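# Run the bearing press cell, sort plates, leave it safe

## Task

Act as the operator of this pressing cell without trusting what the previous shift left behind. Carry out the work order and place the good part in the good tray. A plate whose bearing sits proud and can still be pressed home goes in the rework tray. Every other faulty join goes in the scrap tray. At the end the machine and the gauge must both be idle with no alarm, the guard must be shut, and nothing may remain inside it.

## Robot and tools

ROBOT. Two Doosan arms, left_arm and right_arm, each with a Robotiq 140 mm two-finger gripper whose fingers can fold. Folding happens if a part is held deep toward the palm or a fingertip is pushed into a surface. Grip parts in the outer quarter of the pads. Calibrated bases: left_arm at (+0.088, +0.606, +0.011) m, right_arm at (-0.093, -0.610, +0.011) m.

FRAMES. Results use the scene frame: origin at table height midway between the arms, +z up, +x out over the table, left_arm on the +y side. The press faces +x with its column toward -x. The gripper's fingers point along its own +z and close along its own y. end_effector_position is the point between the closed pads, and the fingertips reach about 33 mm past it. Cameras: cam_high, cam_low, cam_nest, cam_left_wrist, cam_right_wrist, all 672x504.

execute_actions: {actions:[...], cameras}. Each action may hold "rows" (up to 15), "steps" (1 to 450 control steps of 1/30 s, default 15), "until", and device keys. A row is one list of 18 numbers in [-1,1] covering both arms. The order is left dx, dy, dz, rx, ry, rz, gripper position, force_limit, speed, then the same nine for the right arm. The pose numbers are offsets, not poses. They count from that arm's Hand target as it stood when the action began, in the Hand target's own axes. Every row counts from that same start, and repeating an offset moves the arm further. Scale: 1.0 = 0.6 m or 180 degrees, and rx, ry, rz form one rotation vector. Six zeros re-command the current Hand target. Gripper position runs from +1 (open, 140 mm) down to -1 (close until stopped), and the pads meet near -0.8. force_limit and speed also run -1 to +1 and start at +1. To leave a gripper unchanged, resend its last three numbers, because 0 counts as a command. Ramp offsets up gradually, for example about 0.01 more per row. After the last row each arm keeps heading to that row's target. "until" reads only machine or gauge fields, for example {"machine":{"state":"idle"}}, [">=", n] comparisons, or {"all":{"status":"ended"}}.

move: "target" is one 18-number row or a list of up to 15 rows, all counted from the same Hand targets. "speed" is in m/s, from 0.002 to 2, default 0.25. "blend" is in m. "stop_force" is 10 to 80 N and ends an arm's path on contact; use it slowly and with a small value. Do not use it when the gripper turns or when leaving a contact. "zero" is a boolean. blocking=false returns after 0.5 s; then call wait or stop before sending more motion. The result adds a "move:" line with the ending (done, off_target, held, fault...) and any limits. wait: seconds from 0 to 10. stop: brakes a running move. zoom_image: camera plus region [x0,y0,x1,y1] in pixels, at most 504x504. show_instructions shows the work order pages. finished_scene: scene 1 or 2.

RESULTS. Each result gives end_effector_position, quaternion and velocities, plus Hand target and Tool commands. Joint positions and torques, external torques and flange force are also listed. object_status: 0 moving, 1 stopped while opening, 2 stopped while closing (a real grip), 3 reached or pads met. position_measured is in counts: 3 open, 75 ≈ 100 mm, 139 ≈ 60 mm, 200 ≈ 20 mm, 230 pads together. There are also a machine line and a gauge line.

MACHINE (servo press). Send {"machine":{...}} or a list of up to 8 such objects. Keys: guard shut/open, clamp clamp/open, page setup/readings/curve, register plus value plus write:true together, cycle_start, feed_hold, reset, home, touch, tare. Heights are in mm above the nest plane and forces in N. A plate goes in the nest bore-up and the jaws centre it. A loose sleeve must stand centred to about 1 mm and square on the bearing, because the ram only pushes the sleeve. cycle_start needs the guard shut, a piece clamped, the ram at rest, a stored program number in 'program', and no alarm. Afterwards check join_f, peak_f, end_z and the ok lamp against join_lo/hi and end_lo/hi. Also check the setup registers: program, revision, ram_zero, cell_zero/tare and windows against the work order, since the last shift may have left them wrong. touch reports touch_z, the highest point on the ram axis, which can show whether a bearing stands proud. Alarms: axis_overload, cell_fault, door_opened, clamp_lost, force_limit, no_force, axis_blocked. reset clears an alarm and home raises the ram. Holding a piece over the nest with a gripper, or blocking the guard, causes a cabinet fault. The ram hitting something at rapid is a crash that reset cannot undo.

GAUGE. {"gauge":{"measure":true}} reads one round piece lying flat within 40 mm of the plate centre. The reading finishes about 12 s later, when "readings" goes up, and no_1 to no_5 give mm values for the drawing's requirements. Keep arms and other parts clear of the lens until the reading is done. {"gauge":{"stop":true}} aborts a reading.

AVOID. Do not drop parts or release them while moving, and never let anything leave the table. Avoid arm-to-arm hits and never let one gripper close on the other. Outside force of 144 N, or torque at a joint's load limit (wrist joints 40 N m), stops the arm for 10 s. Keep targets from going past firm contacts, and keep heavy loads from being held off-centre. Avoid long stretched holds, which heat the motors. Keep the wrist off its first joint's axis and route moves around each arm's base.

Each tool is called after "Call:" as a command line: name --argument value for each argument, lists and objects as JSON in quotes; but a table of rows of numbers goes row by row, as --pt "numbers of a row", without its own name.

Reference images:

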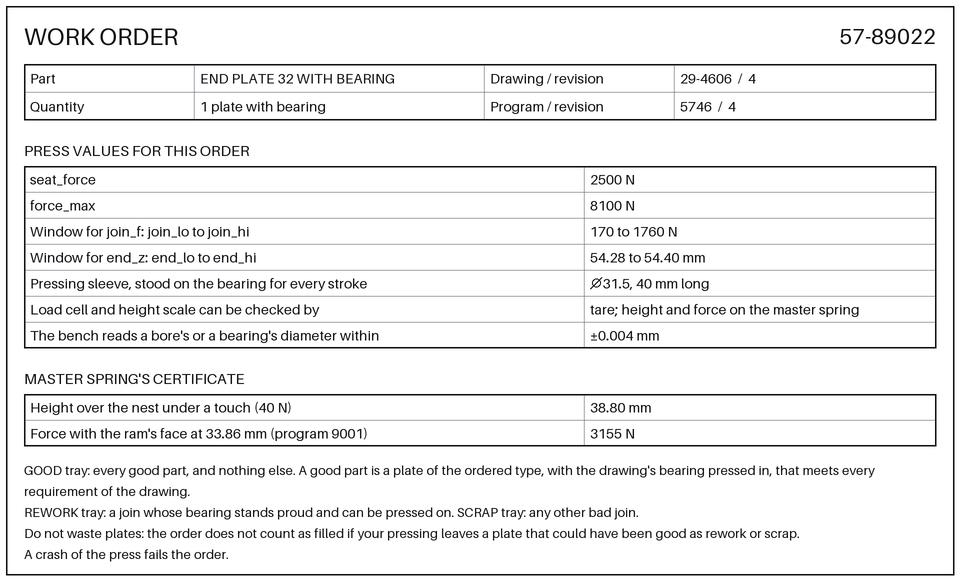

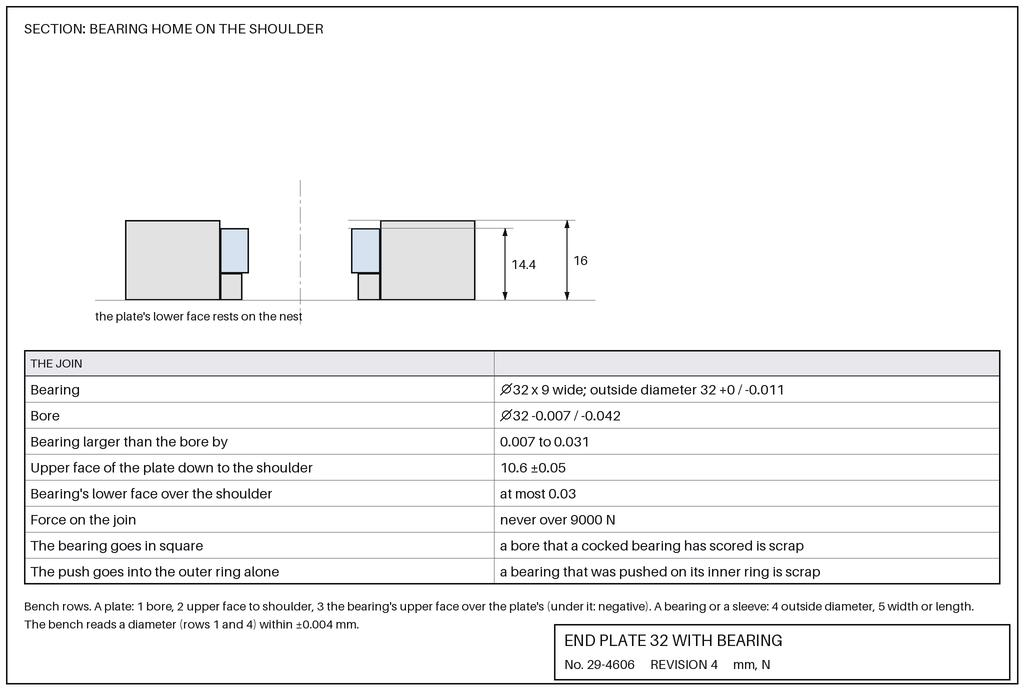

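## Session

Call:
execute_actions --actions '[]'

Scene clock: 0.00 s.
left_arm: end_effector_position=(+0.1605, +0.2613, +0.2192) position_measured=3 object_status=3 end_effector_quat_wxyz=(-0.033, +0.862, +0.472, +0.180) | right_arm: end_effector_position=(+0.7996, -0.3068, +0.2637) position_measured=3 object_status=3 end_effector_quat_wxyz=(-0.283, +0.400, +0.860, +0.146)
Joint positions: left_arm=[-1.663 -0.132 2.163 0.255 1.389 -1.214] | right_arm=[0.107 0.853 0.793 0.561 1.828 -0.54]
Joint velocities: within noise
Joint torques (N m): no reading
External joint torques (N m): no reading
Flange force (N): no reading
Hand target: left_arm +0.1605, +0.2613, +0.2192; -0.033, +0.862, +0.472, +0.180 | right_arm +0.7996, -0.3068, +0.2637; -0.283, +0.400, +0.860, +0.146
Tool commands: left_gripper/position=+1.0 left_gripper/force_limit=+1.0 left_gripper/speed=+1.0 right_gripper/position=+1.0 right_gripper/force_limit=+1.0 right_gripper/speed=+1.0
machine.setup: program=+5746 ram_zero=+153.773 seat_force=+2500 force_max=+8100 join_lo=+170 join_hi=+1760 end_lo=+54.280 end_hi=+54.400 cell_gain=+0.533 cell_zero=+119 program_revision=+4 program_top=+54.400 stored1_number=+2215 stored1_revision=+3 stored2_number=+9001 stored2_revision=+1 stored3_number=+5746 stored3_revision=+4 stored4_number=+2566 stored4_revision=+2 stored5_number=+1525 stored5_revision=+6
machine: state=idle guard_state=shut clamp_state=closed_empty guard_answer=taken clamp_answer=taken page=setup entry=no_entry entries=0 alarm=no_alarm queue=idle queue_left=0
gauge: message=nothing_yet readings=0 no_1=0.000 no_2=0.000 no_3=0.000 no_4=0.000 no_5=0.000
camera_calibration:
cam_left_wrist: T_world_to_cam=[[0.831894, -0.541393, 0.121843, -0.01169], [-0.545361, -0.838201, -0.00092958, 0.307087], [0.102632, -0.065675, -0.992549, 0.361773], [0, 0, 0, 1]] pos_world=[0.140069, 0.274831, 0.360788]
cam_right_wrist: T_world_to_cam=[[0.762698, 0.646046, 0.030253, -0.407919], [0.624472, -0.723443, -0.294389, -0.64023], [-0.168303, 0.243422, -0.955207, 0.60046], [0, 0, 0, 1]] pos_world=[0.811984, -0.345801, 0.397428]

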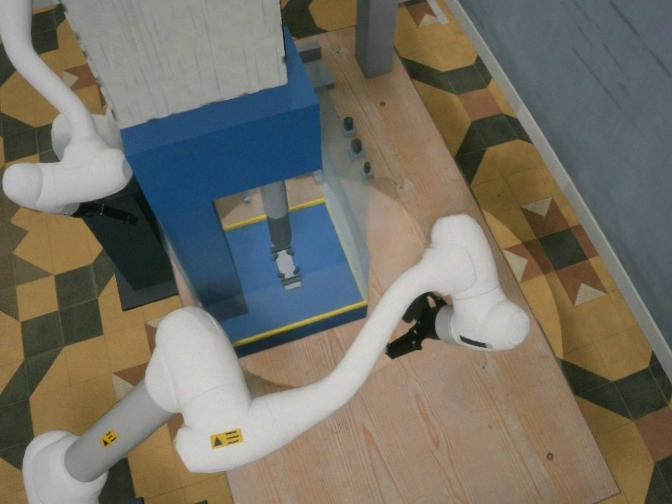

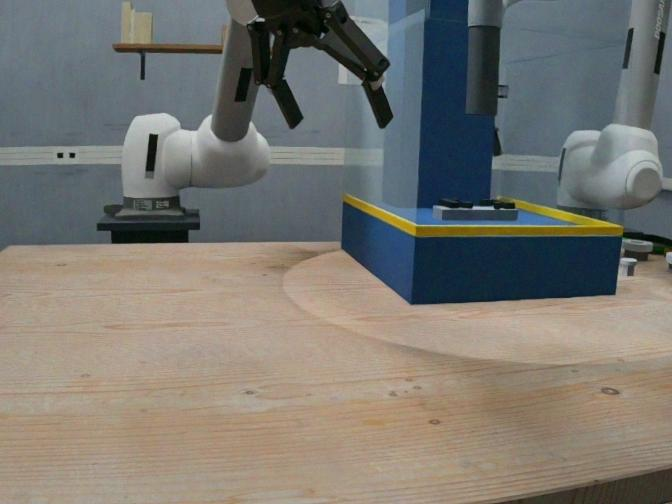

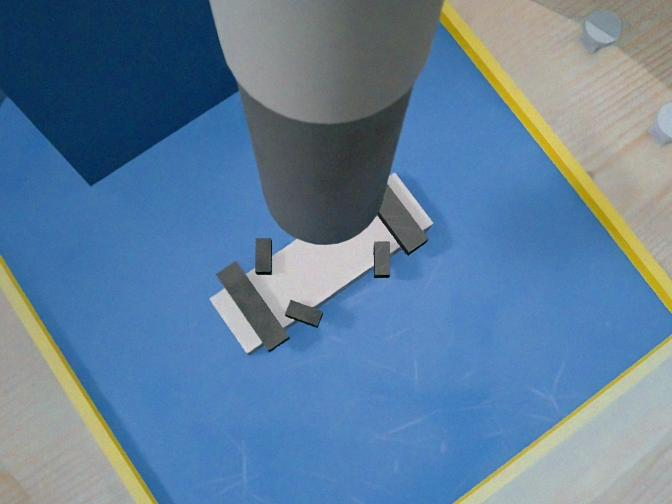

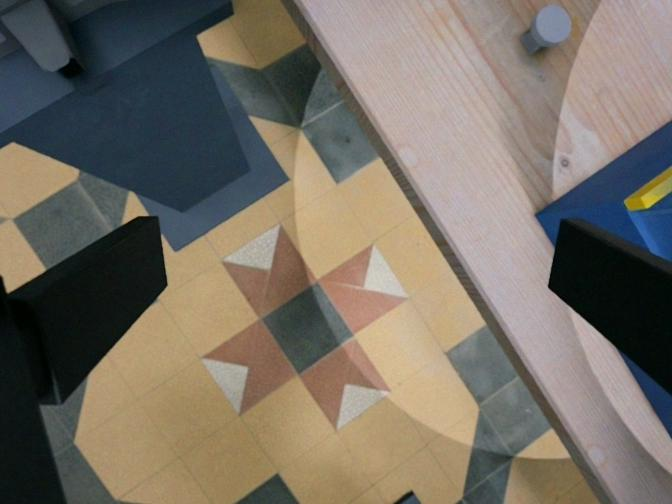

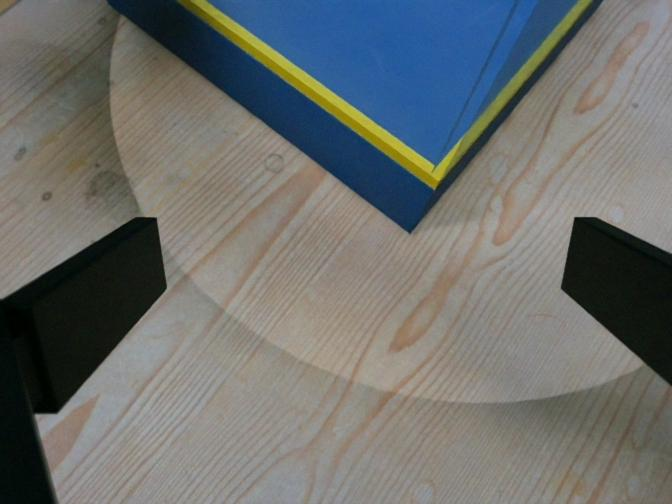

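Call:
execute_actions --actions '[{"machine":[{"page":"readings","tare":true},{"touch":true}],"steps":5}]' --cameras '[]'

Call:
move --pt "0.2424 0.1317 0.0512 -0.0644 -0.0445 0.4034 0.45 0.2 -0.8 0 0 0 0 0 0 1 1 1" --pt "0.4847 0.2635 0.1023 -0.1288 -0.0889 0.8067 0.45 0.2 -0.8 0 0 0 0 0 0 1 1 1" --speed 0.3 --blend 0.03

Scene clock: 0.83 s.
left_arm: end_effector_position=(+0.1605, +0.2613, +0.2192) position_measured=3 object_status=3 end_effector_quat_wxyz=(-0.033, +0.862, +0.472, +0.180) | right_arm: end_effector_position=(+0.7996, -0.3068, +0.2637) position_measured=3 object_status=3 end_effector_quat_wxyz=(-0.283, +0.400, +0.860, +0.146)
Joint positions: left_arm=[-1.663 -0.132 2.163 0.255 1.389 -1.214] | right_arm=[0.107 0.853 0.793 0.561 1.828 -0.54]
Joint velocities: within noise
Joint torques (N m): left_arm=[-2.83 -21.94 -37.11 4.31 0.81 -0.44] | right_arm=[0.38 -113.7 -40.02 5.32 0.87 0.03]
External joint torques (N m): left_arm=[2.87 -2.17 -0.56 0.09 -0.01 0.45] | right_arm=[-0.53 -5.93 -1.27 -0.24 -0.08 -0.03]
Flange force (N): left_arm=[6.4 5.8 0.0] | right_arm=[4.8 -7.3 0.0]
Hand target: left_arm +0.1605, +0.2613, +0.2192; -0.033, +0.862, +0.472, +0.180 | right_arm +0.7996, -0.3068, +0.2637; -0.283, +0.400, +0.860, +0.146
Tool commands: left_gripper/position=+1.0 left_gripper/force_limit=+1.0 left_gripper/speed=+1.0 right_gripper/position=+1.0 right_gripper/force_limit=+1.0 right_gripper/speed=+1.0
machine.readings: force=+0 touch_z=+0.000 join_f=+0 peak_f=+0 end_z=+0.000 ok=+0 pos_z=+164.227 cycles=+0
machine: state=busy guard_state=shut clamp_state=closed_empty guard_answer=taken clamp_answer=taken page=readings entry=taken entries=2 alarm=no_alarm queue=running queue_left=0
gauge: message=nothing_yet readings=0 no_1=0.000 no_2=0.000 no_3=0.000 no_4=0.000 no_5=0.000
No camera images: "cameras" was empty.

Scene clock: 5.67 s.
left_arm: end_effector_position=(+0.4505, +0.4215, +0.2792) position_measured=72 object_status=3 end_effector_quat_wxyz=(+0.000, +0.708, -0.707, +0.000) | right_arm: end_effector_position=(+0.7996, -0.3068, +0.2637) position_measured=3 object_status=3 end_effector_quat_wxyz=(-0.283, +0.400, +0.860, +0.146)
Joint positions: left_arm=[-0.517 -0.213 2.07 0 1.284 2.585] | right_arm=[0.107 0.853 0.793 0.561 1.828 -0.54]
Joint velocities: within noise
Joint torques (N m): left_arm=[-2.87 -16.56 -40.21 4.11 0.04 -0.45] | right_arm=[0.96 -114.21 -39.98 5.25 0.86 -0.01]
External joint torques (N m): left_arm=[2.86 -2.16 -0.4 0.02 -0.07 0.45] | right_arm=[-1.09 -5.92 -1.46 -0.15 -0.06 0.01]
Flange force (N): left_arm=[-8.4 -1.4 -1.6] | right_arm=[4.3 -6.9 -0.8]
Hand target: left_arm +0.4505, +0.4215, +0.2792; +0.000, +0.708, -0.707, +0.000 | right_arm +0.7996, -0.3068, +0.2637; -0.283, +0.400, +0.860, +0.146
Off the commanded pose: left_arm 0.000 m, 0 deg | right_arm 0.000 m, 0 deg.
machine.readings: force=+0 touch_z=+0.000 join_f=+0 peak_f=+0 end_z=+0.000 ok=+0 pos_z=+106.227 cycles=+0
machine: state=busy guard_state=shut clamp_state=closed_empty guard_answer=taken clamp_answer=taken page=readings entry=taken entries=2 alarm=no_alarm queue=running queue_left=0
gauge: message=nothing_yet readings=0 no_1=0.000 no_2=0.000 no_3=0.000 no_4=0.000 no_5=0.000
move: done
camera_calibration:
cam_left_wrist: T_world_to_cam=[[-0.99988, -0.0151148, 0.00334847, 0.462936], [-0.0130677, 0.939992, 0.340946, -0.485182], [-0.00830086, 0.340862, -0.940077, 0.266009], [0, 0, 0, 1]] pos_world=[0.458748, 0.372392, 0.413939]
cam_right_wrist: T_world_to_cam=[[0.762698, 0.646046, 0.030253, -0.407919], [0.624472, -0.723443, -0.294389, -0.64023], [-0.168303, 0.243422, -0.955207, 0.60046], [0, 0, 0, 1]] pos_world=[0.811984, -0.345801, 0.397428]

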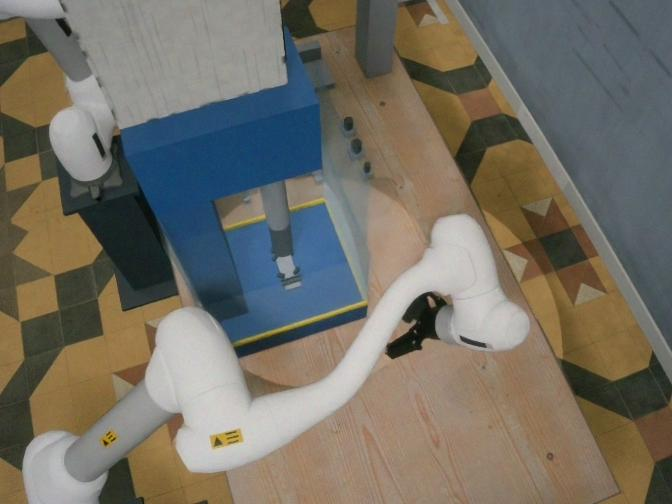

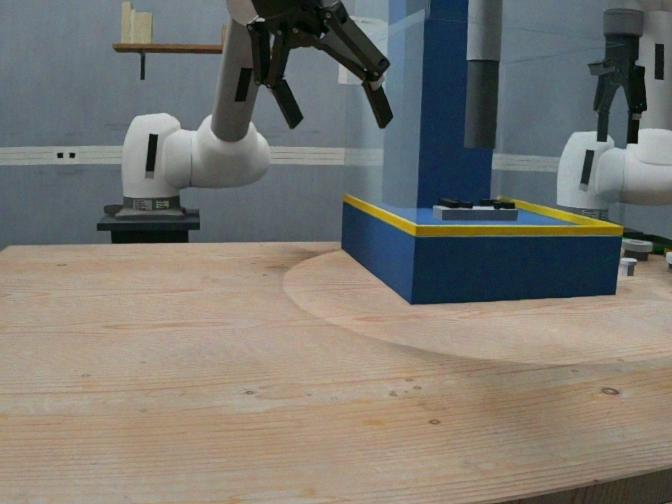

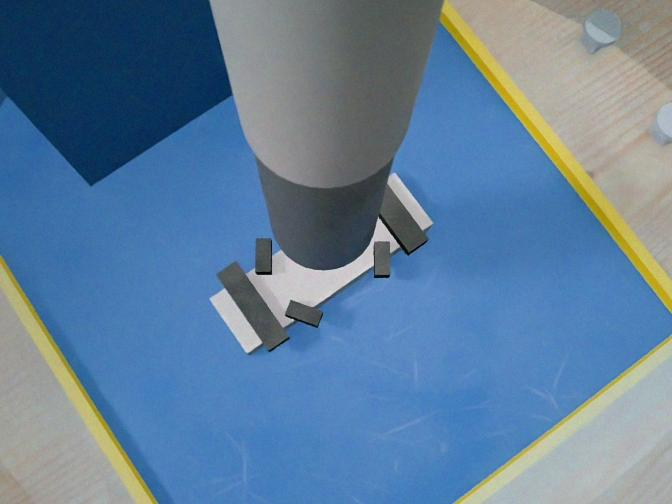

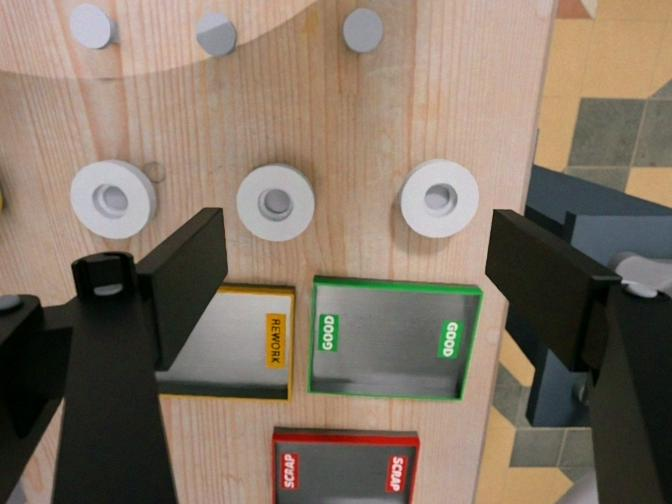

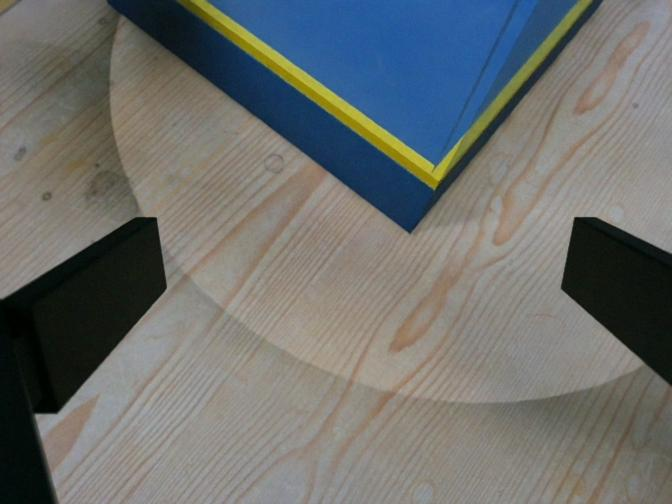

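Call:
wait --seconds 8 --cameras '[]'

Scene clock: 14.00 s.
left_arm: end_effector_position=(+0.4505, +0.4215, +0.2792) position_measured=72 object_status=3 end_effector_quat_wxyz=(+0.000, +0.708, -0.707, +0.000) | right_arm: end_effector_position=(+0.7996, -0.3068, +0.2637) position_measured=3 object_status=3 end_effector_quat_wxyz=(-0.283, +0.400, +0.860, +0.146)
Joint positions: left_arm=[-0.517 -0.213 2.07 0 1.284 2.585] | right_arm=[0.107 0.853 0.793 0.561 1.828 -0.54]
Joint velocities: within noise
Joint torques (N m): left_arm=[-3.26 -16.23 -40.17 4.07 0.03 -0.42] | right_arm=[0.83 -114.09 -39.98 5.23 0.84 0.01]
External joint torques (N m): left_arm=[3.1 -2.53 -0.48 0.04 -0.06 0.42] | right_arm=[-1 -5.69 -1.39 -0.13 -0.05 -0.01]
Flange force (N): left_arm=[-9.1 -1.2 -1.9] | right_arm=[4.2 -6.6 -0.7]
Hand target: left_arm +0.4505, +0.4215, +0.2792; +0.000, +0.708, -0.707, +0.000 | right_arm +0.7996, -0.3068, +0.2637; -0.283, +0.400, +0.860, +0.146
Tool commands: left_gripper/position=+0.45 left_gripper/force_limit=+0.2 left_gripper/speed=-0.8 right_gripper/position=+1.0 right_gripper/force_limit=+1.0 right_gripper/speed=+1.0
Off the commanded pose: left_arm 0.000 m, 0 deg | right_arm 0.000 m, 0 deg.
machine.readings: force=+0 touch_z=+0.000 join_f=+0 peak_f=+0 end_z=+0.000 ok=+0 pos_z=+6.227 cycles=+0
machine: state=busy guard_state=shut clamp_state=closed_empty guard_answer=taken clamp_answer=taken page=readings entry=taken entries=2 alarm=no_alarm queue=running queue_left=0
gauge: message=nothing_yet readings=0 no_1=0.000 no_2=0.000 no_3=0.000 no_4=0.000 no_5=0.000
wait: 8.00 s
No camera images: "cameras" was empty.

Call:
move --target '[-0.14,-0.4167,-0.02,0,0,0,0.45,0.2,-0.8,0,0,0,0,0,0,1,1,1]' --speed 0.25 --cameras '["cam_left_wrist"]'

Scene clock: 15.63 s.
left_arm: end_effector_position=(+0.7003, +0.5059, +0.2913) position_measured=72 object_status=3 end_effector_quat_wxyz=(+0.000, +0.708, -0.707, +0.000) | right_arm: end_effector_position=(+0.7996, -0.3068, +0.2637) position_measured=3 object_status=3 end_effector_quat_wxyz=(-0.283, +0.400, +0.860, +0.146)
Joint positions: left_arm=[-0.179 0.133 1.717 0 1.291 2.923] | right_arm=[0.107 0.853 0.793 0.561 1.828 -0.54]
Joint velocities: within noise
Joint torques (N m): left_arm=[-3.77 -51.58 -40.26 4.05 -0.06 -0.41] | right_arm=[1.01 -114 -40.07 5.34 0.85 -0.02]
External joint torques (N m): left_arm=[3.72 -2.84 -0.32 0.06 0.04 0.41] | right_arm=[-1.15 -5.66 -1.26 -0.26 -0.06 0.02]
Flange force (N): left_arm=[-7.1 2.4 -1.8] | right_arm=[4.2 -7.1 -0.5]
Hand target: left_arm +0.7004, +0.5059, +0.2913; +0.000, +0.708, -0.707, +0.000 | right_arm +0.7996, -0.3068, +0.2637; -0.283, +0.400, +0.860, +0.146
Off the commanded pose: left_arm 0.000 m, 0 deg | right_arm 0.000 m, 0 deg.
machine.readings: force=+0 touch_z=+0.000 join_f=+0 peak_f=+0 end_z=+0.000 ok=+0 pos_z=+133.697 cycles=+0
machine: state=busy guard_state=shut clamp_state=closed_empty guard_answer=taken clamp_answer=taken page=readings entry=taken entries=2 alarm=no_alarm queue=running queue_left=0
gauge: message=nothing_yet readings=0 no_1=0.000 no_2=0.000 no_3=0.000 no_4=0.000 no_5=0.000
move: done
camera_calibration:
cam_left_wrist: T_world_to_cam=[[-0.999881, -0.015081, 0.00325436, 0.713966], [-0.013068, 0.939992, 0.340945, -0.565378], [-0.00820087, 0.340862, -0.940078, 0.250618], [0, 0, 0, 1]] pos_world=[0.708548, 0.456792, 0.426039]
Images, in order (width x height): cam_left_wrist 672x504.

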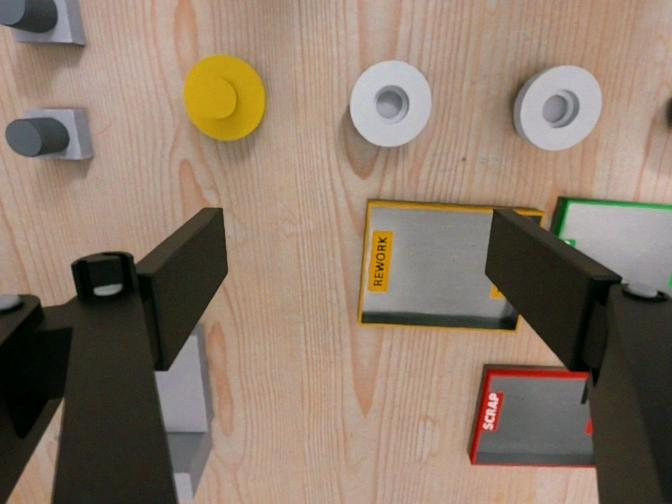

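Call:
wait --seconds 2 --cameras '["cam_high"]'

Call:
zoom_image --camera "cam_high" --region '[280, 30, 400, 190]'

Scene clock: 19.30 s.
left_arm: end_effector_position=(+0.7004, +0.5059, +0.2913) position_measured=72 object_status=3 end_effector_quat_wxyz=(+0.000, +0.708, -0.707, +0.000) | right_arm: end_effector_position=(+0.7996, -0.3068, +0.2637) position_measured=3 object_status=3 end_effector_quat_wxyz=(-0.283, +0.400, +0.860, +0.146)
Joint positions: left_arm=[-0.179 0.133 1.717 0 1.291 2.923] | right_arm=[0.107 0.853 0.793 0.561 1.828 -0.54]
Joint velocities: within noise
Joint torques (N m): left_arm=[-2.56 -52.18 -40.06 4.15 0.03 -0.45] | right_arm=[0.23 -113.79 -39.92 5.28 0.83 0.01]
External joint torques (N m): left_arm=[2.61 -2.51 -0.63 -0.01 -0.05 0.45] | right_arm=[-0.35 -6.29 -1.51 -0.18 -0.03 -0.01]
Flange force (N): left_arm=[-5.3 1.7 -1.9] | right_arm=[5.1 -7.0 -0.4]
Hand target: left_arm +0.7004, +0.5059, +0.2913; +0.000, +0.708, -0.707, +0.000 | right_arm +0.7996, -0.3068, +0.2637; -0.283, +0.400, +0.860, +0.146
Tool commands: left_gripper/position=+0.45 left_gripper/force_limit=+0.2 left_gripper/speed=-0.8 right_gripper/position=+1.0 right_gripper/force_limit=+1.0 right_gripper/speed=+1.0
Off the commanded pose: left_arm 0.000 m, 0 deg | right_arm 0.000 m, 0 deg.
machine.readings: force=+0 touch_z=-0.004 join_f=+0 peak_f=+0 end_z=+0.000 ok=+0 pos_z=+166.227 cycles=+0
machine: state=idle guard_state=shut clamp_state=closed_empty guard_answer=taken clamp_answer=taken page=readings entry=taken entries=2 alarm=no_alarm queue=done queue_left=0
gauge: message=nothing_yet readings=0 no_1=0.000 no_2=0.000 no_3=0.000 no_4=0.000 no_5=0.000
wait: 2.00 s; at rest from the start
Images, in order (width x height): cam_high 672x504.

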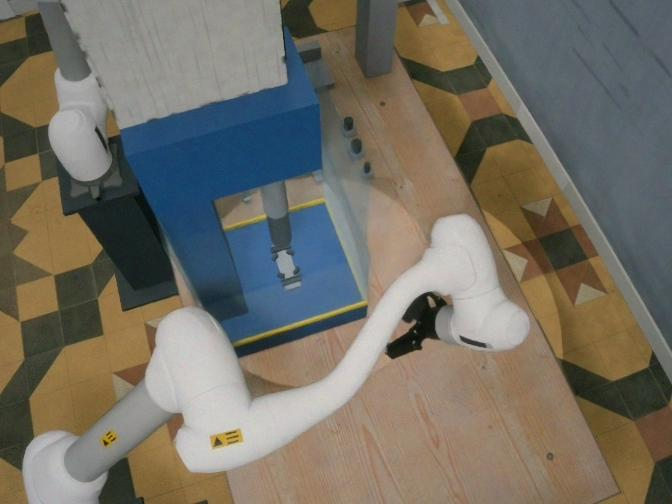

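Scaled by 3.150.

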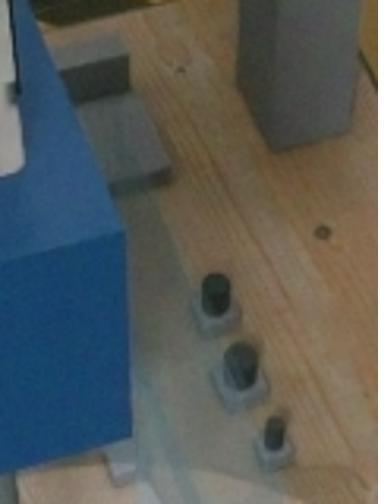

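Call:
move --target '[-0.07,-0.171,0.2,0,0.333,0,0.45,0.2,-0.8,0,0,0,0,0,0,1,1,1]' --speed 0.3 --cameras '["cam_left_wrist"]'

Call:
zoom_image --camera "cam_left_wrist" --region '[200, 60, 520, 300]'

Scene clock: 30.73 s.
left_arm: end_effector_position=(+0.7501, +0.5267, +0.2336) position_measured=72 object_status=3 end_effector_quat_wxyz=(+0.174, +0.687, -0.683, +0.176) | right_arm: end_effector_position=(+0.7996, -0.3068, +0.2637) position_measured=3 object_status=3 end_effector_quat_wxyz=(-0.283, +0.400, +0.860, +0.146)
Joint positions: left_arm=[0.107 0.259 1.75 -0.536 1.217 3.417] | right_arm=[0.107 0.853 0.793 0.561 1.828 -0.54]
Joint velocities: within noise
Joint torques (N m): left_arm=[-3.64 -52.85 -55.28 3.21 2.63 -0.45] | right_arm=[0.75 -113.65 -40.07 5.28 0.8 0.03]
External joint torques (N m): left_arm=[3.32 -11.24 18.01 -1.09 -2.26 0.45] | right_arm=[-0.89 -6.25 -1.28 -0.19 0 -0.03]
External joint torques when the fault began: left_arm=[-9.87 -28.18 7.28 1.07 -4.04 0.62]
Flange force (N): left_arm=[-5.3 52.9 14.6] | right_arm=[4.9 -8.0 -0.1]
Flange force when the fault began (N): left_arm=[23.1 56.3 6.2]
Hand target: left_arm +0.7501, +0.5267, +0.2336; +0.174, +0.687, -0.683, +0.176 (not the last commanded pose) | right_arm +0.7996, -0.3068, +0.2637; -0.283, +0.400, +0.860, +0.146
Tool commands: left_gripper/position=+0.45098 left_gripper/force_limit=+0.2 left_gripper/speed=-0.796078 right_gripper/position=+1.0 right_gripper/force_limit=+1.0 right_gripper/speed=+1.0
Off the commanded pose: left_arm 0.084 m, 31 deg | right_arm 0.000 m, 0 deg.
FORCE FAULT: contact force on the left arm reached its limit, and that arm stopped for 10 seconds. The contact can be on any part of that arm, not only on its tool. That arm's remaining commands of this call were not run. That arm's target is now where it stood when the stop ended, not its last command. That arm accepts commands again.
machine.readings: force=+0 touch_z=-0.004 join_f=+0 peak_f=+0 end_z=+0.000 ok=+0 pos_z=+166.227 cycles=+0
machine: state=idle guard_state=shut clamp_state=closed_empty guard_answer=taken clamp_answer=taken page=readings entry=taken entries=2 alarm=no_alarm queue=done queue_left=0
gauge: message=nothing_yet readings=0 no_1=0.000 no_2=0.000 no_3=0.000 no_4=0.000 no_5=0.000
move: fault (left_arm)
camera_calibration:
cam_left_wrist: T_world_to_cam=[[-0.999844, -0.0157477, 0.00799192, 0.763453], [-0.0167769, 0.988319, -0.151473, -0.472265], [-0.00551323, -0.151583, -0.988429, 0.458265], [0, 0, 0, 1]] pos_world=[0.757937, 0.548236, 0.375326]
Images, in order (width x height): cam_left_wrist 672x504.

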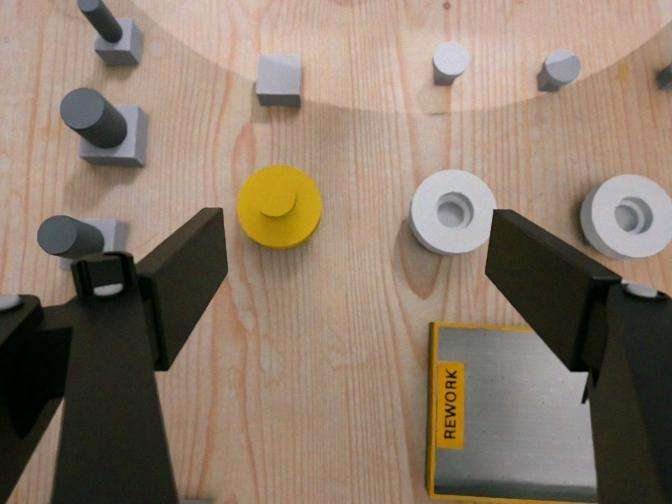

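Scaled by 1.575.

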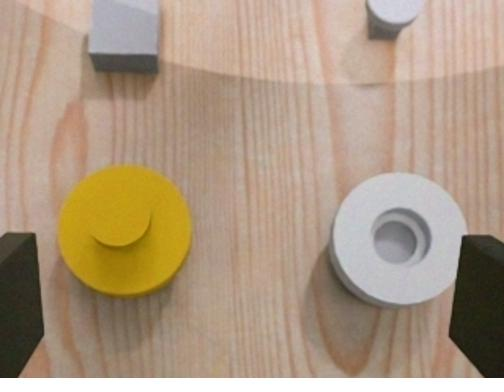

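Call:
move --pt "0.134 0.1167 0.0007 0 0 0 0.45 0.2 -0.8 0 0 0 0 0 0 1 1 1" --pt "0.134 0.1167 0.0007 0.2386 0.1528 -0.2395 0.45 0.2 -0.8 0 0 0 0 0 0 1 1 1" --speed '[0.12,0.4]' --cameras '["cam_left_wrist"]'

Scene clock: 34.30 s.
left_arm: end_effector_position=(+0.6804, +0.4555, +0.2717) position_measured=72 object_status=3 end_effector_quat_wxyz=(+0.120, +0.838, -0.225, +0.483) | right_arm: end_effector_position=(+0.7996, -0.3068, +0.2637) position_measured=3 object_status=3 end_effector_quat_wxyz=(-0.283, +0.400, +0.860, +0.146)
Joint positions: left_arm=[-0.097 -0.175 2.387 -1.811 0.327 3.607] | right_arm=[0.107 0.853 0.793 0.561 1.828 -0.54]
Joint velocities: within noise
Joint torques (N m): left_arm=[-2.42 -13.18 -33.03 -1.46 1.04 -0.29] | right_arm=[0.95 -113.59 -39.76 5.27 0.82 0.02]
External joint torques (N m): left_arm=[2.46 -2.17 -0.57 -0.06 -0.01 0.29] | right_arm=[-1.12 -6.27 -1.65 -0.17 -0.03 -0.02]
Flange force (N): left_arm=[0.0 0.0 0.0] | right_arm=[4.5 -6.9 -1.1]
Hand target: left_arm +0.6804, +0.4555, +0.2716; +0.120, +0.838, -0.225, +0.483 | right_arm +0.7996, -0.3068, +0.2637; -0.283, +0.400, +0.860, +0.146
Off the commanded pose: left_arm 0.000 m, 0 deg | right_arm 0.000 m, 0 deg.
machine.readings: force=+0 touch_z=-0.004 join_f=+0 peak_f=+0 end_z=+0.000 ok=+0 pos_z=+166.227 cycles=+0
machine: state=idle guard_state=shut clamp_state=closed_empty guard_answer=taken clamp_answer=taken page=readings entry=taken entries=2 alarm=no_alarm queue=done queue_left=0
gauge: message=nothing_yet readings=0 no_1=0.000 no_2=0.000 no_3=0.000 no_4=0.000 no_5=0.000
move: done
camera_calibration:
cam_left_wrist: T_world_to_cam=[[-0.489081, -0.872234, -0.00276473, 0.737904], [-0.670323, 0.377889, -0.638645, 0.45776], [0.558093, -0.310496, -0.769496, 0.114235], [0, 0, 0, 1]] pos_world=[0.603988, 0.506112, 0.38229]
Images, in order (width x height): cam_left_wrist 672x504.

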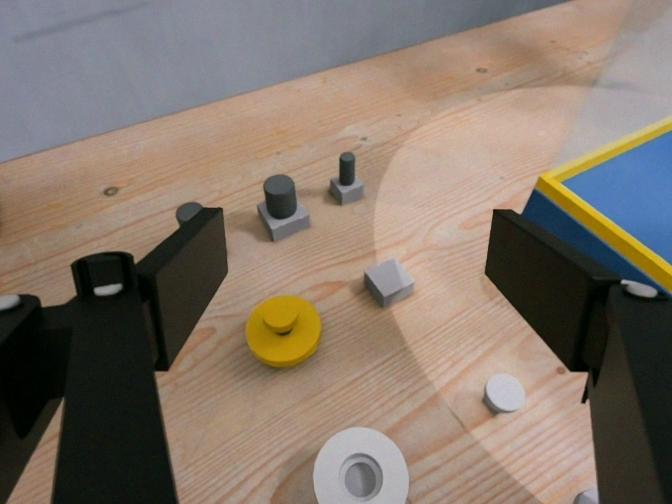

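Call:
move --target '[-0.2576,-0.0983,0.1841,0,0,0,0.45,0.2,-0.8,0,0,0,0,0,0,1,1,1]' --speed 0.15 --cameras '["cam_left_wrist"]'

Call:
zoom_image --camera "cam_left_wrist" --region '[230, 180, 480, 350]'

Scene clock: 36.37 s.
left_arm: end_effector_position=(+0.7260, +0.5011, +0.0835) position_measured=72 object_status=3 end_effector_quat_wxyz=(+0.120, +0.838, -0.225, +0.483) | right_arm: end_effector_position=(+0.7996, -0.3068, +0.2637) position_measured=3 object_status=3 end_effector_quat_wxyz=(-0.283, +0.400, +0.860, +0.146)
Joint positions: left_arm=[0.036 0.261 2.462 -2.434 0.695 4.421] | right_arm=[0.107 0.853 0.793 0.561 1.828 -0.54]
Joint velocities: within noise
Joint torques (N m): left_arm=[-3.01 -41.33 -16.3 -1.79 2.24 -0.3] | right_arm=[0.26 -113.61 -39.97 5.29 0.84 0.01]
External joint torques (N m): left_arm=[2.98 -2.31 -0.39 -0.02 0.05 0.3] | right_arm=[-0.37 -6.76 -1.57 -0.18 -0.03 -0.01]
Flange force (N): left_arm=[1.3 -5.3 -6.8] | right_arm=[5.6 -7.7 -0.3]
Hand target: left_arm +0.7260, +0.5011, +0.0834; +0.120, +0.838, -0.225, +0.483 | right_arm +0.7996, -0.3068, +0.2637; -0.283, +0.400, +0.860, +0.146
Off the commanded pose: left_arm 0.000 m, 0 deg | right_arm 0.000 m, 0 deg.
machine.readings: force=+0 touch_z=-0.004 join_f=+0 peak_f=+0 end_z=+0.000 ok=+0 pos_z=+166.227 cycles=+0
machine: state=idle guard_state=shut clamp_state=closed_empty guard_answer=taken clamp_answer=taken page=readings entry=taken entries=2 alarm=no_alarm queue=done queue_left=0
gauge: message=nothing_yet readings=0 no_1=0.000 no_2=0.000 no_3=0.000 no_4=0.000 no_5=0.000
move: done
camera_calibration:
cam_left_wrist: T_world_to_cam=[[-0.489086, -0.872231, -0.00283368, 0.799338], [-0.670226, 0.377891, -0.638746, 0.350829], [0.558205, -0.310502, -0.769413, -0.0419355], [0, 0, 0, 1]] pos_world=[0.649488, 0.551612, 0.19409]
Images, in order (width x height): cam_left_wrist 672x504.

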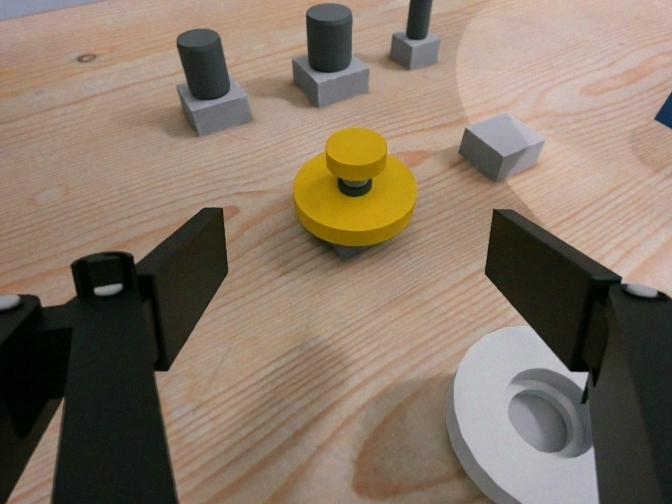

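Scaled by 2.016.

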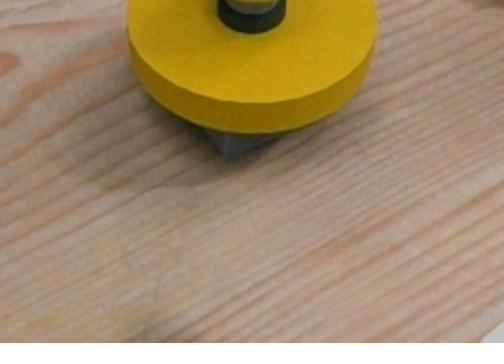

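Call:
move --target '[0.0029,0.0035,0.1417,0,0,0,0.45,0.2,-0.8,0,0,0,0,0,0,1,1,1]' --speed 0.06 --cameras '["cam_left_wrist"]'

Call:
execute_actions --actions '[{"rows":[[0,0,0,0,0,0,-1,0.2,-0.9,0,0,0,0,0,0,1,1,1]],"steps":100}]' --cameras '["cam_left_wrist"]'

Scene clock: 38.37 s.
left_arm: end_effector_position=(+0.7899, +0.4633, +0.0420) position_measured=72 object_status=3 end_effector_quat_wxyz=(+0.120, +0.838, -0.225, +0.483) | right_arm: end_effector_position=(+0.7996, -0.3068, +0.2637) position_measured=3 object_status=3 end_effector_quat_wxyz=(-0.283, +0.400, +0.860, +0.146)
Joint positions: left_arm=[-0.047 0.412 2.361 -2.576 0.715 4.506] | right_arm=[0.107 0.853 0.793 0.561 1.828 -0.54]
Joint velocities: within noise
Joint torques (N m): left_arm=[-3.27 -54.12 -14.27 -1.41 2.34 -0.44] | right_arm=[0.32 -114.3 -39.91 5.27 0.85 0.02]
External joint torques (N m): left_arm=[3.19 -2.55 -0.9 -0.25 -0.01 0.44] | right_arm=[-0.48 -5.19 -1.33 -0.2 -0.05 -0.02]
Flange force (N): left_arm=[2.1 -5.0 -5.0] | right_arm=[4.0 -5.6 -0.5]
Hand target: left_arm +0.7899, +0.4633, +0.0420; +0.120, +0.838, -0.225, +0.483 | right_arm +0.7996, -0.3068, +0.2637; -0.283, +0.400, +0.860, +0.146
Off the commanded pose: left_arm 0.000 m, 0 deg | right_arm 0.000 m, 0 deg.
machine.readings: force=+0 touch_z=-0.004 join_f=+0 peak_f=+0 end_z=+0.000 ok=+0 pos_z=+166.227 cycles=+0
machine: state=idle guard_state=shut clamp_state=closed_empty guard_answer=taken clamp_answer=taken page=readings entry=taken entries=2 alarm=no_alarm queue=done queue_left=0
gauge: message=nothing_yet readings=0 no_1=0.000 no_2=0.000 no_3=0.000 no_4=0.000 no_5=0.000
move: done
camera_calibration:
cam_left_wrist: T_world_to_cam=[[-0.489028, -0.872264, -0.0027779, 0.797606], [-0.670268, 0.377815, -0.638746, 0.381531], [0.558205, -0.310503, -0.769413, -0.121297], [0, 0, 0, 1]] pos_world=[0.713488, 0.513912, 0.15259]
Images, in order (width x height): cam_left_wrist 672x504.

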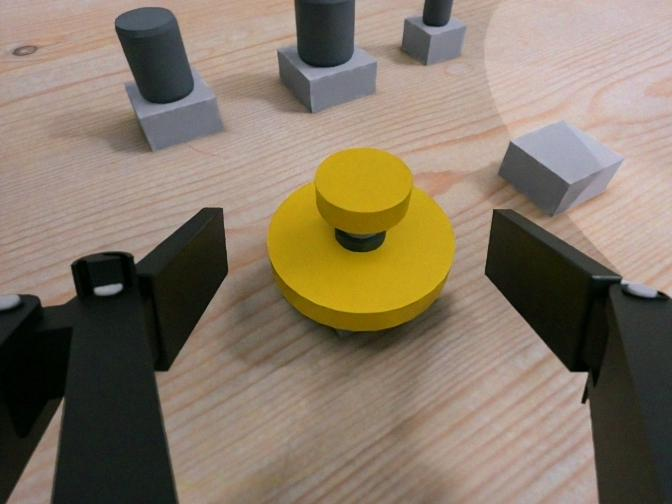

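Scene clock: 41.90 s.
left_arm: end_effector_position=(+0.7899, +0.4633, +0.0420) position_measured=127 object_status=2 end_effector_quat_wxyz=(+0.120, +0.838, -0.225, +0.483) | right_arm: end_effector_position=(+0.7996, -0.3068, +0.2637) position_measured=3 object_status=3 end_effector_quat_wxyz=(-0.283, +0.400, +0.860, +0.146)
Joint positions: left_arm=[-0.047 0.412 2.361 -2.576 0.715 4.506] | right_arm=[0.107 0.853 0.793 0.561 1.828 -0.54]
Joint velocities: within noise
Joint torques (N m): left_arm=[-3.4 -48.84 -13.39 -1.28 0.52 -0.27] | right_arm=[0.37 -114.08 -39.97 5.33 0.88 -0.07]
External joint torques (N m): left_arm=[3.19 -8.19 -1.9 -0.4 1.84 0.27] | right_arm=[-0.47 -5.83 -1.36 -0.25 -0.07 0.07]
Flange force (N): left_arm=[7.6 -3.5 -13.0] | right_arm=[4.8 -6.7 -0.3]
Hand target: left_arm +0.7899, +0.4633, +0.0420; +0.120, +0.838, -0.225, +0.483 | right_arm +0.7996, -0.3068, +0.2637; -0.283, +0.400, +0.860, +0.146
Off the commanded pose: left_arm 0.000 m, 0 deg | right_arm 0.000 m, 0 deg.
machine.readings: force=+0 touch_z=-0.004 join_f=+0 peak_f=+0 end_z=+0.000 ok=+0 pos_z=+166.227 cycles=+0
machine: state=idle guard_state=shut clamp_state=closed_empty guard_answer=taken clamp_answer=taken page=readings entry=taken entries=2 alarm=no_alarm queue=done queue_left=0
gauge: message=nothing_yet readings=0 no_1=0.000 no_2=0.000 no_3=0.000 no_4=0.000 no_5=0.000
camera_calibration:
cam_left_wrist: T_world_to_cam=[[-0.489086, -0.872231, -0.00283368, 0.797639], [-0.670226, 0.377891, -0.638746, 0.381462], [0.558205, -0.310502, -0.769413, -0.121297], [0, 0, 0, 1]] pos_world=[0.713488, 0.513912, 0.15259]
Images, in order (width x height): cam_left_wrist 672x504.

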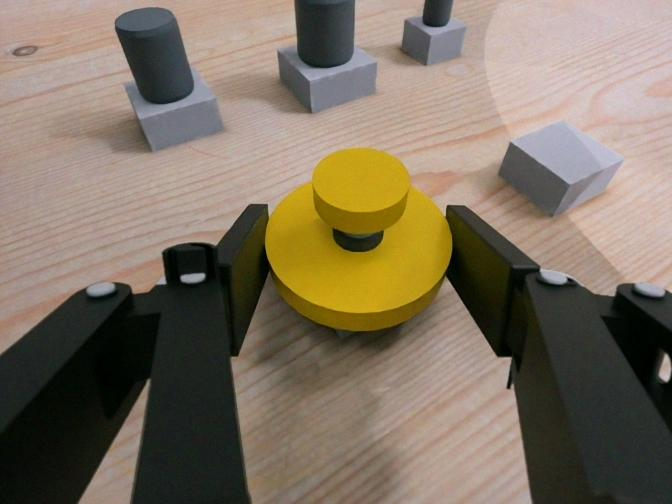

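Call:
execute_actions --actions '[{"machine":[{"guard":"open","clamp":"open"}],"steps":3}]' --cameras '[]'

Call:
move --pt "0.1732 0 -0.1 0 0 0 -1 0.2 -0.9 0 0 0 0 0 0 1 1 1" --pt "0.2552 0.0938 -0.2847 -0.2887 0 0.1667 -1 0.2 -0.9 0 0 0 0 0 0 1 1 1" --speed '[0.12,0.35]' --cameras '["cam_left_wrist","cam_nest"]'

Scene clock: 42.50 s.
left_arm: end_effector_position=(+0.7899, +0.4633, +0.0420) position_measured=127 object_status=2 end_effector_quat_wxyz=(+0.120, +0.838, -0.225, +0.483) | right_arm: end_effector_position=(+0.7996, -0.3068, +0.2637) position_measured=3 object_status=3 end_effector_quat_wxyz=(-0.283, +0.400, +0.860, +0.146)
Joint positions: left_arm=[-0.047 0.412 2.361 -2.576 0.715 4.506] | right_arm=[0.107 0.853 0.793 0.561 1.828 -0.54]
Joint velocities: within noise
Joint torques (N m): left_arm=[-3.48 -48.73 -13.39 -1.3 0.42 -0.33] | right_arm=[0.92 -113.99 -39.95 5.23 0.83 -0.03]
External joint torques (N m): left_arm=[3.32 -7.99 -1.86 -0.38 1.93 0.33] | right_arm=[-1.08 -5.52 -1.33 -0.14 -0.04 0.03]
Flange force (N): left_arm=[6.9 -3.8 -12.7] | right_arm=[4.0 -6.5 -0.7]
Hand target: left_arm +0.7899, +0.4633, +0.0420; +0.120, +0.838, -0.225, +0.483 | right_arm +0.7996, -0.3068, +0.2637; -0.283, +0.400, +0.860, +0.146
Tool commands: left_gripper/position=-1.0 left_gripper/force_limit=+0.2 left_gripper/speed=-0.9 right_gripper/position=+1.0 right_gripper/force_limit=+1.0 right_gripper/speed=+1.0
Off the commanded pose: left_arm 0.000 m, 0 deg | right_arm 0.000 m, 0 deg.
machine.readings: force=+0 touch_z=-0.004 join_f=+0 peak_f=+0 end_z=+0.000 ok=+0 pos_z=+166.227 cycles=+0
machine: state=idle guard_state=between clamp_state=between guard_answer=taken clamp_answer=taken page=readings entry=taken entries=2 alarm=no_alarm queue=running queue_left=0
gauge: message=nothing_yet readings=0 no_1=0.000 no_2=0.000 no_3=0.000 no_4=0.000 no_5=0.000
No camera images: "cameras" was empty.

Scene clock: 45.57 s.
left_arm: end_effector_position=(+0.6994, +0.4457, +0.2595) position_measured=127 object_status=2 end_effector_quat_wxyz=(+0.346, +0.618, -0.613, +0.351) | right_arm: end_effector_position=(+0.7996, -0.3068, +0.2637) position_measured=3 object_status=3 end_effector_quat_wxyz=(-0.283, +0.400, +0.860, +0.146)
Joint positions: left_arm=[0.185 0.275 1.925 -1.053 1.36 3.757] | right_arm=[0.107 0.853 0.793 0.561 1.828 -0.54]
Joint velocities: within noise
Joint torques (N m): left_arm=[-2.7 -60.25 -32.51 -1.28 2.2 -0.41] | right_arm=[0.6 -114.04 -40.07 5.29 0.85 -0.02]
External joint torques (N m): left_arm=[2.82 0.07 0.87 1.09 -0.82 0.41] | right_arm=[-0.79 -5.19 -1.13 -0.22 -0.06 0.02]
Flange force (N): left_arm=[-3.8 2.5 -2.8] | right_arm=[4.0 -6.5 -0.2]
Hand target: left_arm +0.6994, +0.4457, +0.2595; +0.346, +0.618, -0.613, +0.351 | right_arm +0.7996, -0.3068, +0.2637; -0.283, +0.400, +0.860, +0.146
Off the commanded pose: left_arm 0.000 m, 0 deg | right_arm 0.000 m, 0 deg.
machine.readings: force=+0 touch_z=-0.004 join_f=+0 peak_f=+0 end_z=+0.000 ok=+0 pos_z=+166.227 cycles=+0
machine: state=idle guard_state=open clamp_state=open guard_answer=taken clamp_answer=taken page=readings entry=taken entries=2 alarm=no_alarm queue=done queue_left=0
gauge: message=nothing_yet readings=0 no_1=0.000 no_2=0.000 no_3=0.000 no_4=0.000 no_5=0.000
move: done
camera_calibration:
cam_left_wrist: T_world_to_cam=[[-0.999866, -0.0127246, 0.0103378, 0.709425], [-0.0163946, 0.77649, -0.629916, -0.170857], [-0.0000117792, -0.630001, -0.776594, 0.625672], [0, 0, 0, 1]] pos_world=[0.706536, 0.53587, 0.370934]
Images, in order (width x height): cam_nest 672x504, cam_left_wrist 672x504.

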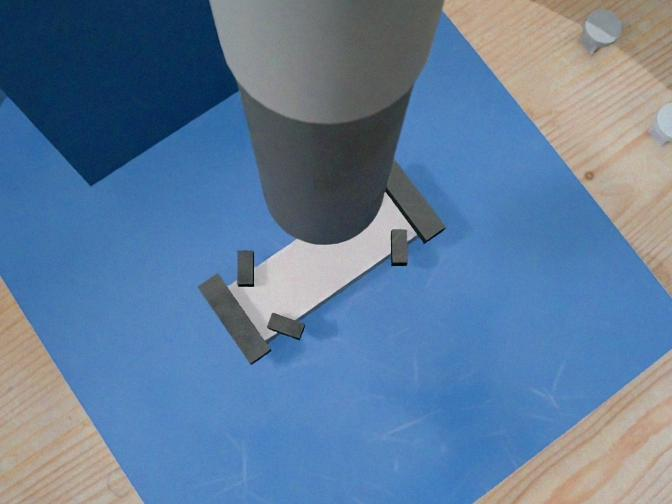

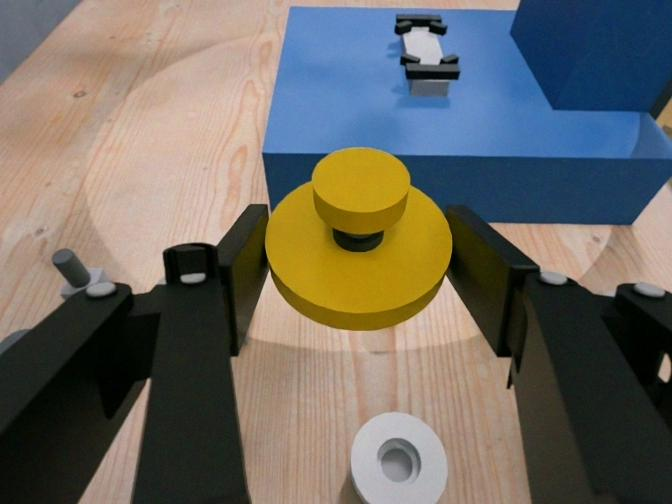

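Call:
move --pt "0.1205 0.1663 0.307 0 0 0 -1 0.2 -0.9 0 0 0 0 0 0 1 1 1" --pt "0.2022 0.1663 0.5486 0 0 0 -1 0.2 -0.9 0 0 0 0 0 0 1 1 1" --pt "0.2828 0.1623 0.6714 0 0 0 -1 0.2 -0.9 0 0 0 0 0 0 1 1 1" --speed '[0.2,0.15,0.1]' --cameras '["cam_left_wrist","cam_nest","cam_low"]'

Scene clock: 49.33 s.
left_arm: end_effector_position=(+0.6061, +0.0122, +0.1972) position_measured=127 object_status=2 end_effector_quat_wxyz=(+0.346, +0.618, -0.613, +0.351) | right_arm: end_effector_position=(+0.7996, -0.3068, +0.2637) position_measured=3 object_status=3 end_effector_quat_wxyz=(-0.283, +0.400, +0.860, +0.146)
Joint positions: left_arm=[-0.559 0.317 2.011 -1.517 0.782 3.707] | right_arm=[0.107 0.853 0.793 0.561 1.828 -0.54]
Joint velocities: within noise
Joint torques (N m): left_arm=[-1.79 -62.32 -30.67 -1.92 2.08 -0.48] | right_arm=[0.81 -113.93 -39.9 5.29 0.87 -0.03]
External joint torques (N m): left_arm=[1.61 0.81 1.57 0.65 -0.79 0.48] | right_arm=[-0.94 -6.05 -1.5 -0.2 -0.07 0.03]
Flange force (N): left_arm=[-3.4 0.3 -1.5] | right_arm=[4.5 -6.9 -0.7]
Hand target: left_arm +0.6061, +0.0121, +0.1972; +0.346, +0.618, -0.613, +0.351 | right_arm +0.7996, -0.3068, +0.2637; -0.283, +0.400, +0.860, +0.146
Off the commanded pose: left_arm 0.000 m, 0 deg | right_arm 0.000 m, 0 deg.
machine.readings: force=+0 touch_z=-0.004 join_f=+0 peak_f=+0 end_z=+0.000 ok=+0 pos_z=+166.227 cycles=+0
machine: state=idle guard_state=open clamp_state=open guard_answer=taken clamp_answer=taken page=readings entry=taken entries=2 alarm=no_alarm queue=done queue_left=0
gauge: message=nothing_yet readings=0 no_1=0.000 no_2=0.000 no_3=0.000 no_4=0.000 no_5=0.000
move: done
camera_calibration:
cam_left_wrist: T_world_to_cam=[[-0.999866, -0.0126613, 0.0104152, 0.611234], [-0.0163943, 0.776491, -0.629915, 0.12504], [-0.000111783, -0.630001, -0.776594, 0.304323], [0, 0, 0, 1]] pos_world=[0.613236, 0.10237, 0.308734]
Images, in order (width x height): cam_low 672x504, cam_nest 672x504, cam_left_wrist 672x504.

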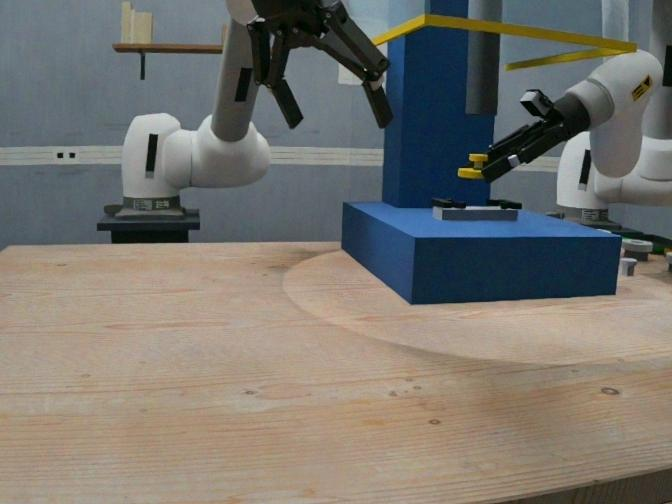

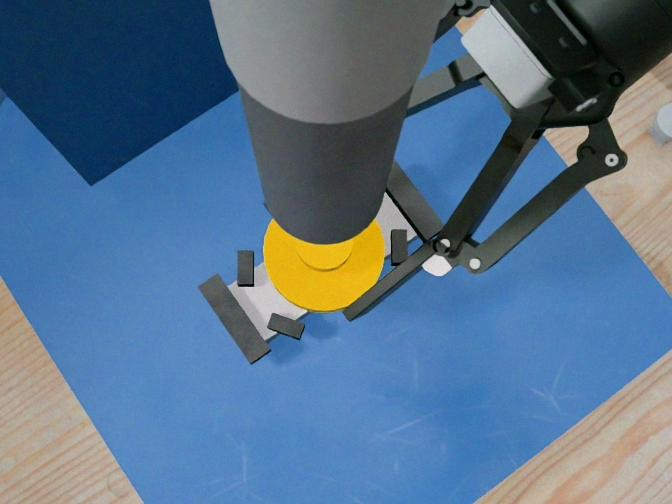

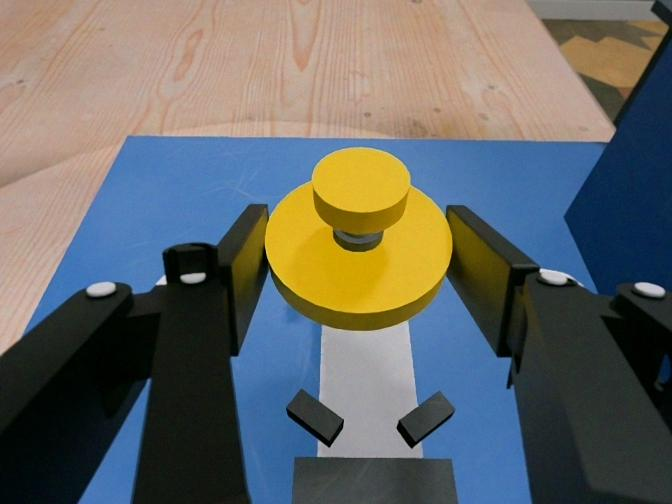

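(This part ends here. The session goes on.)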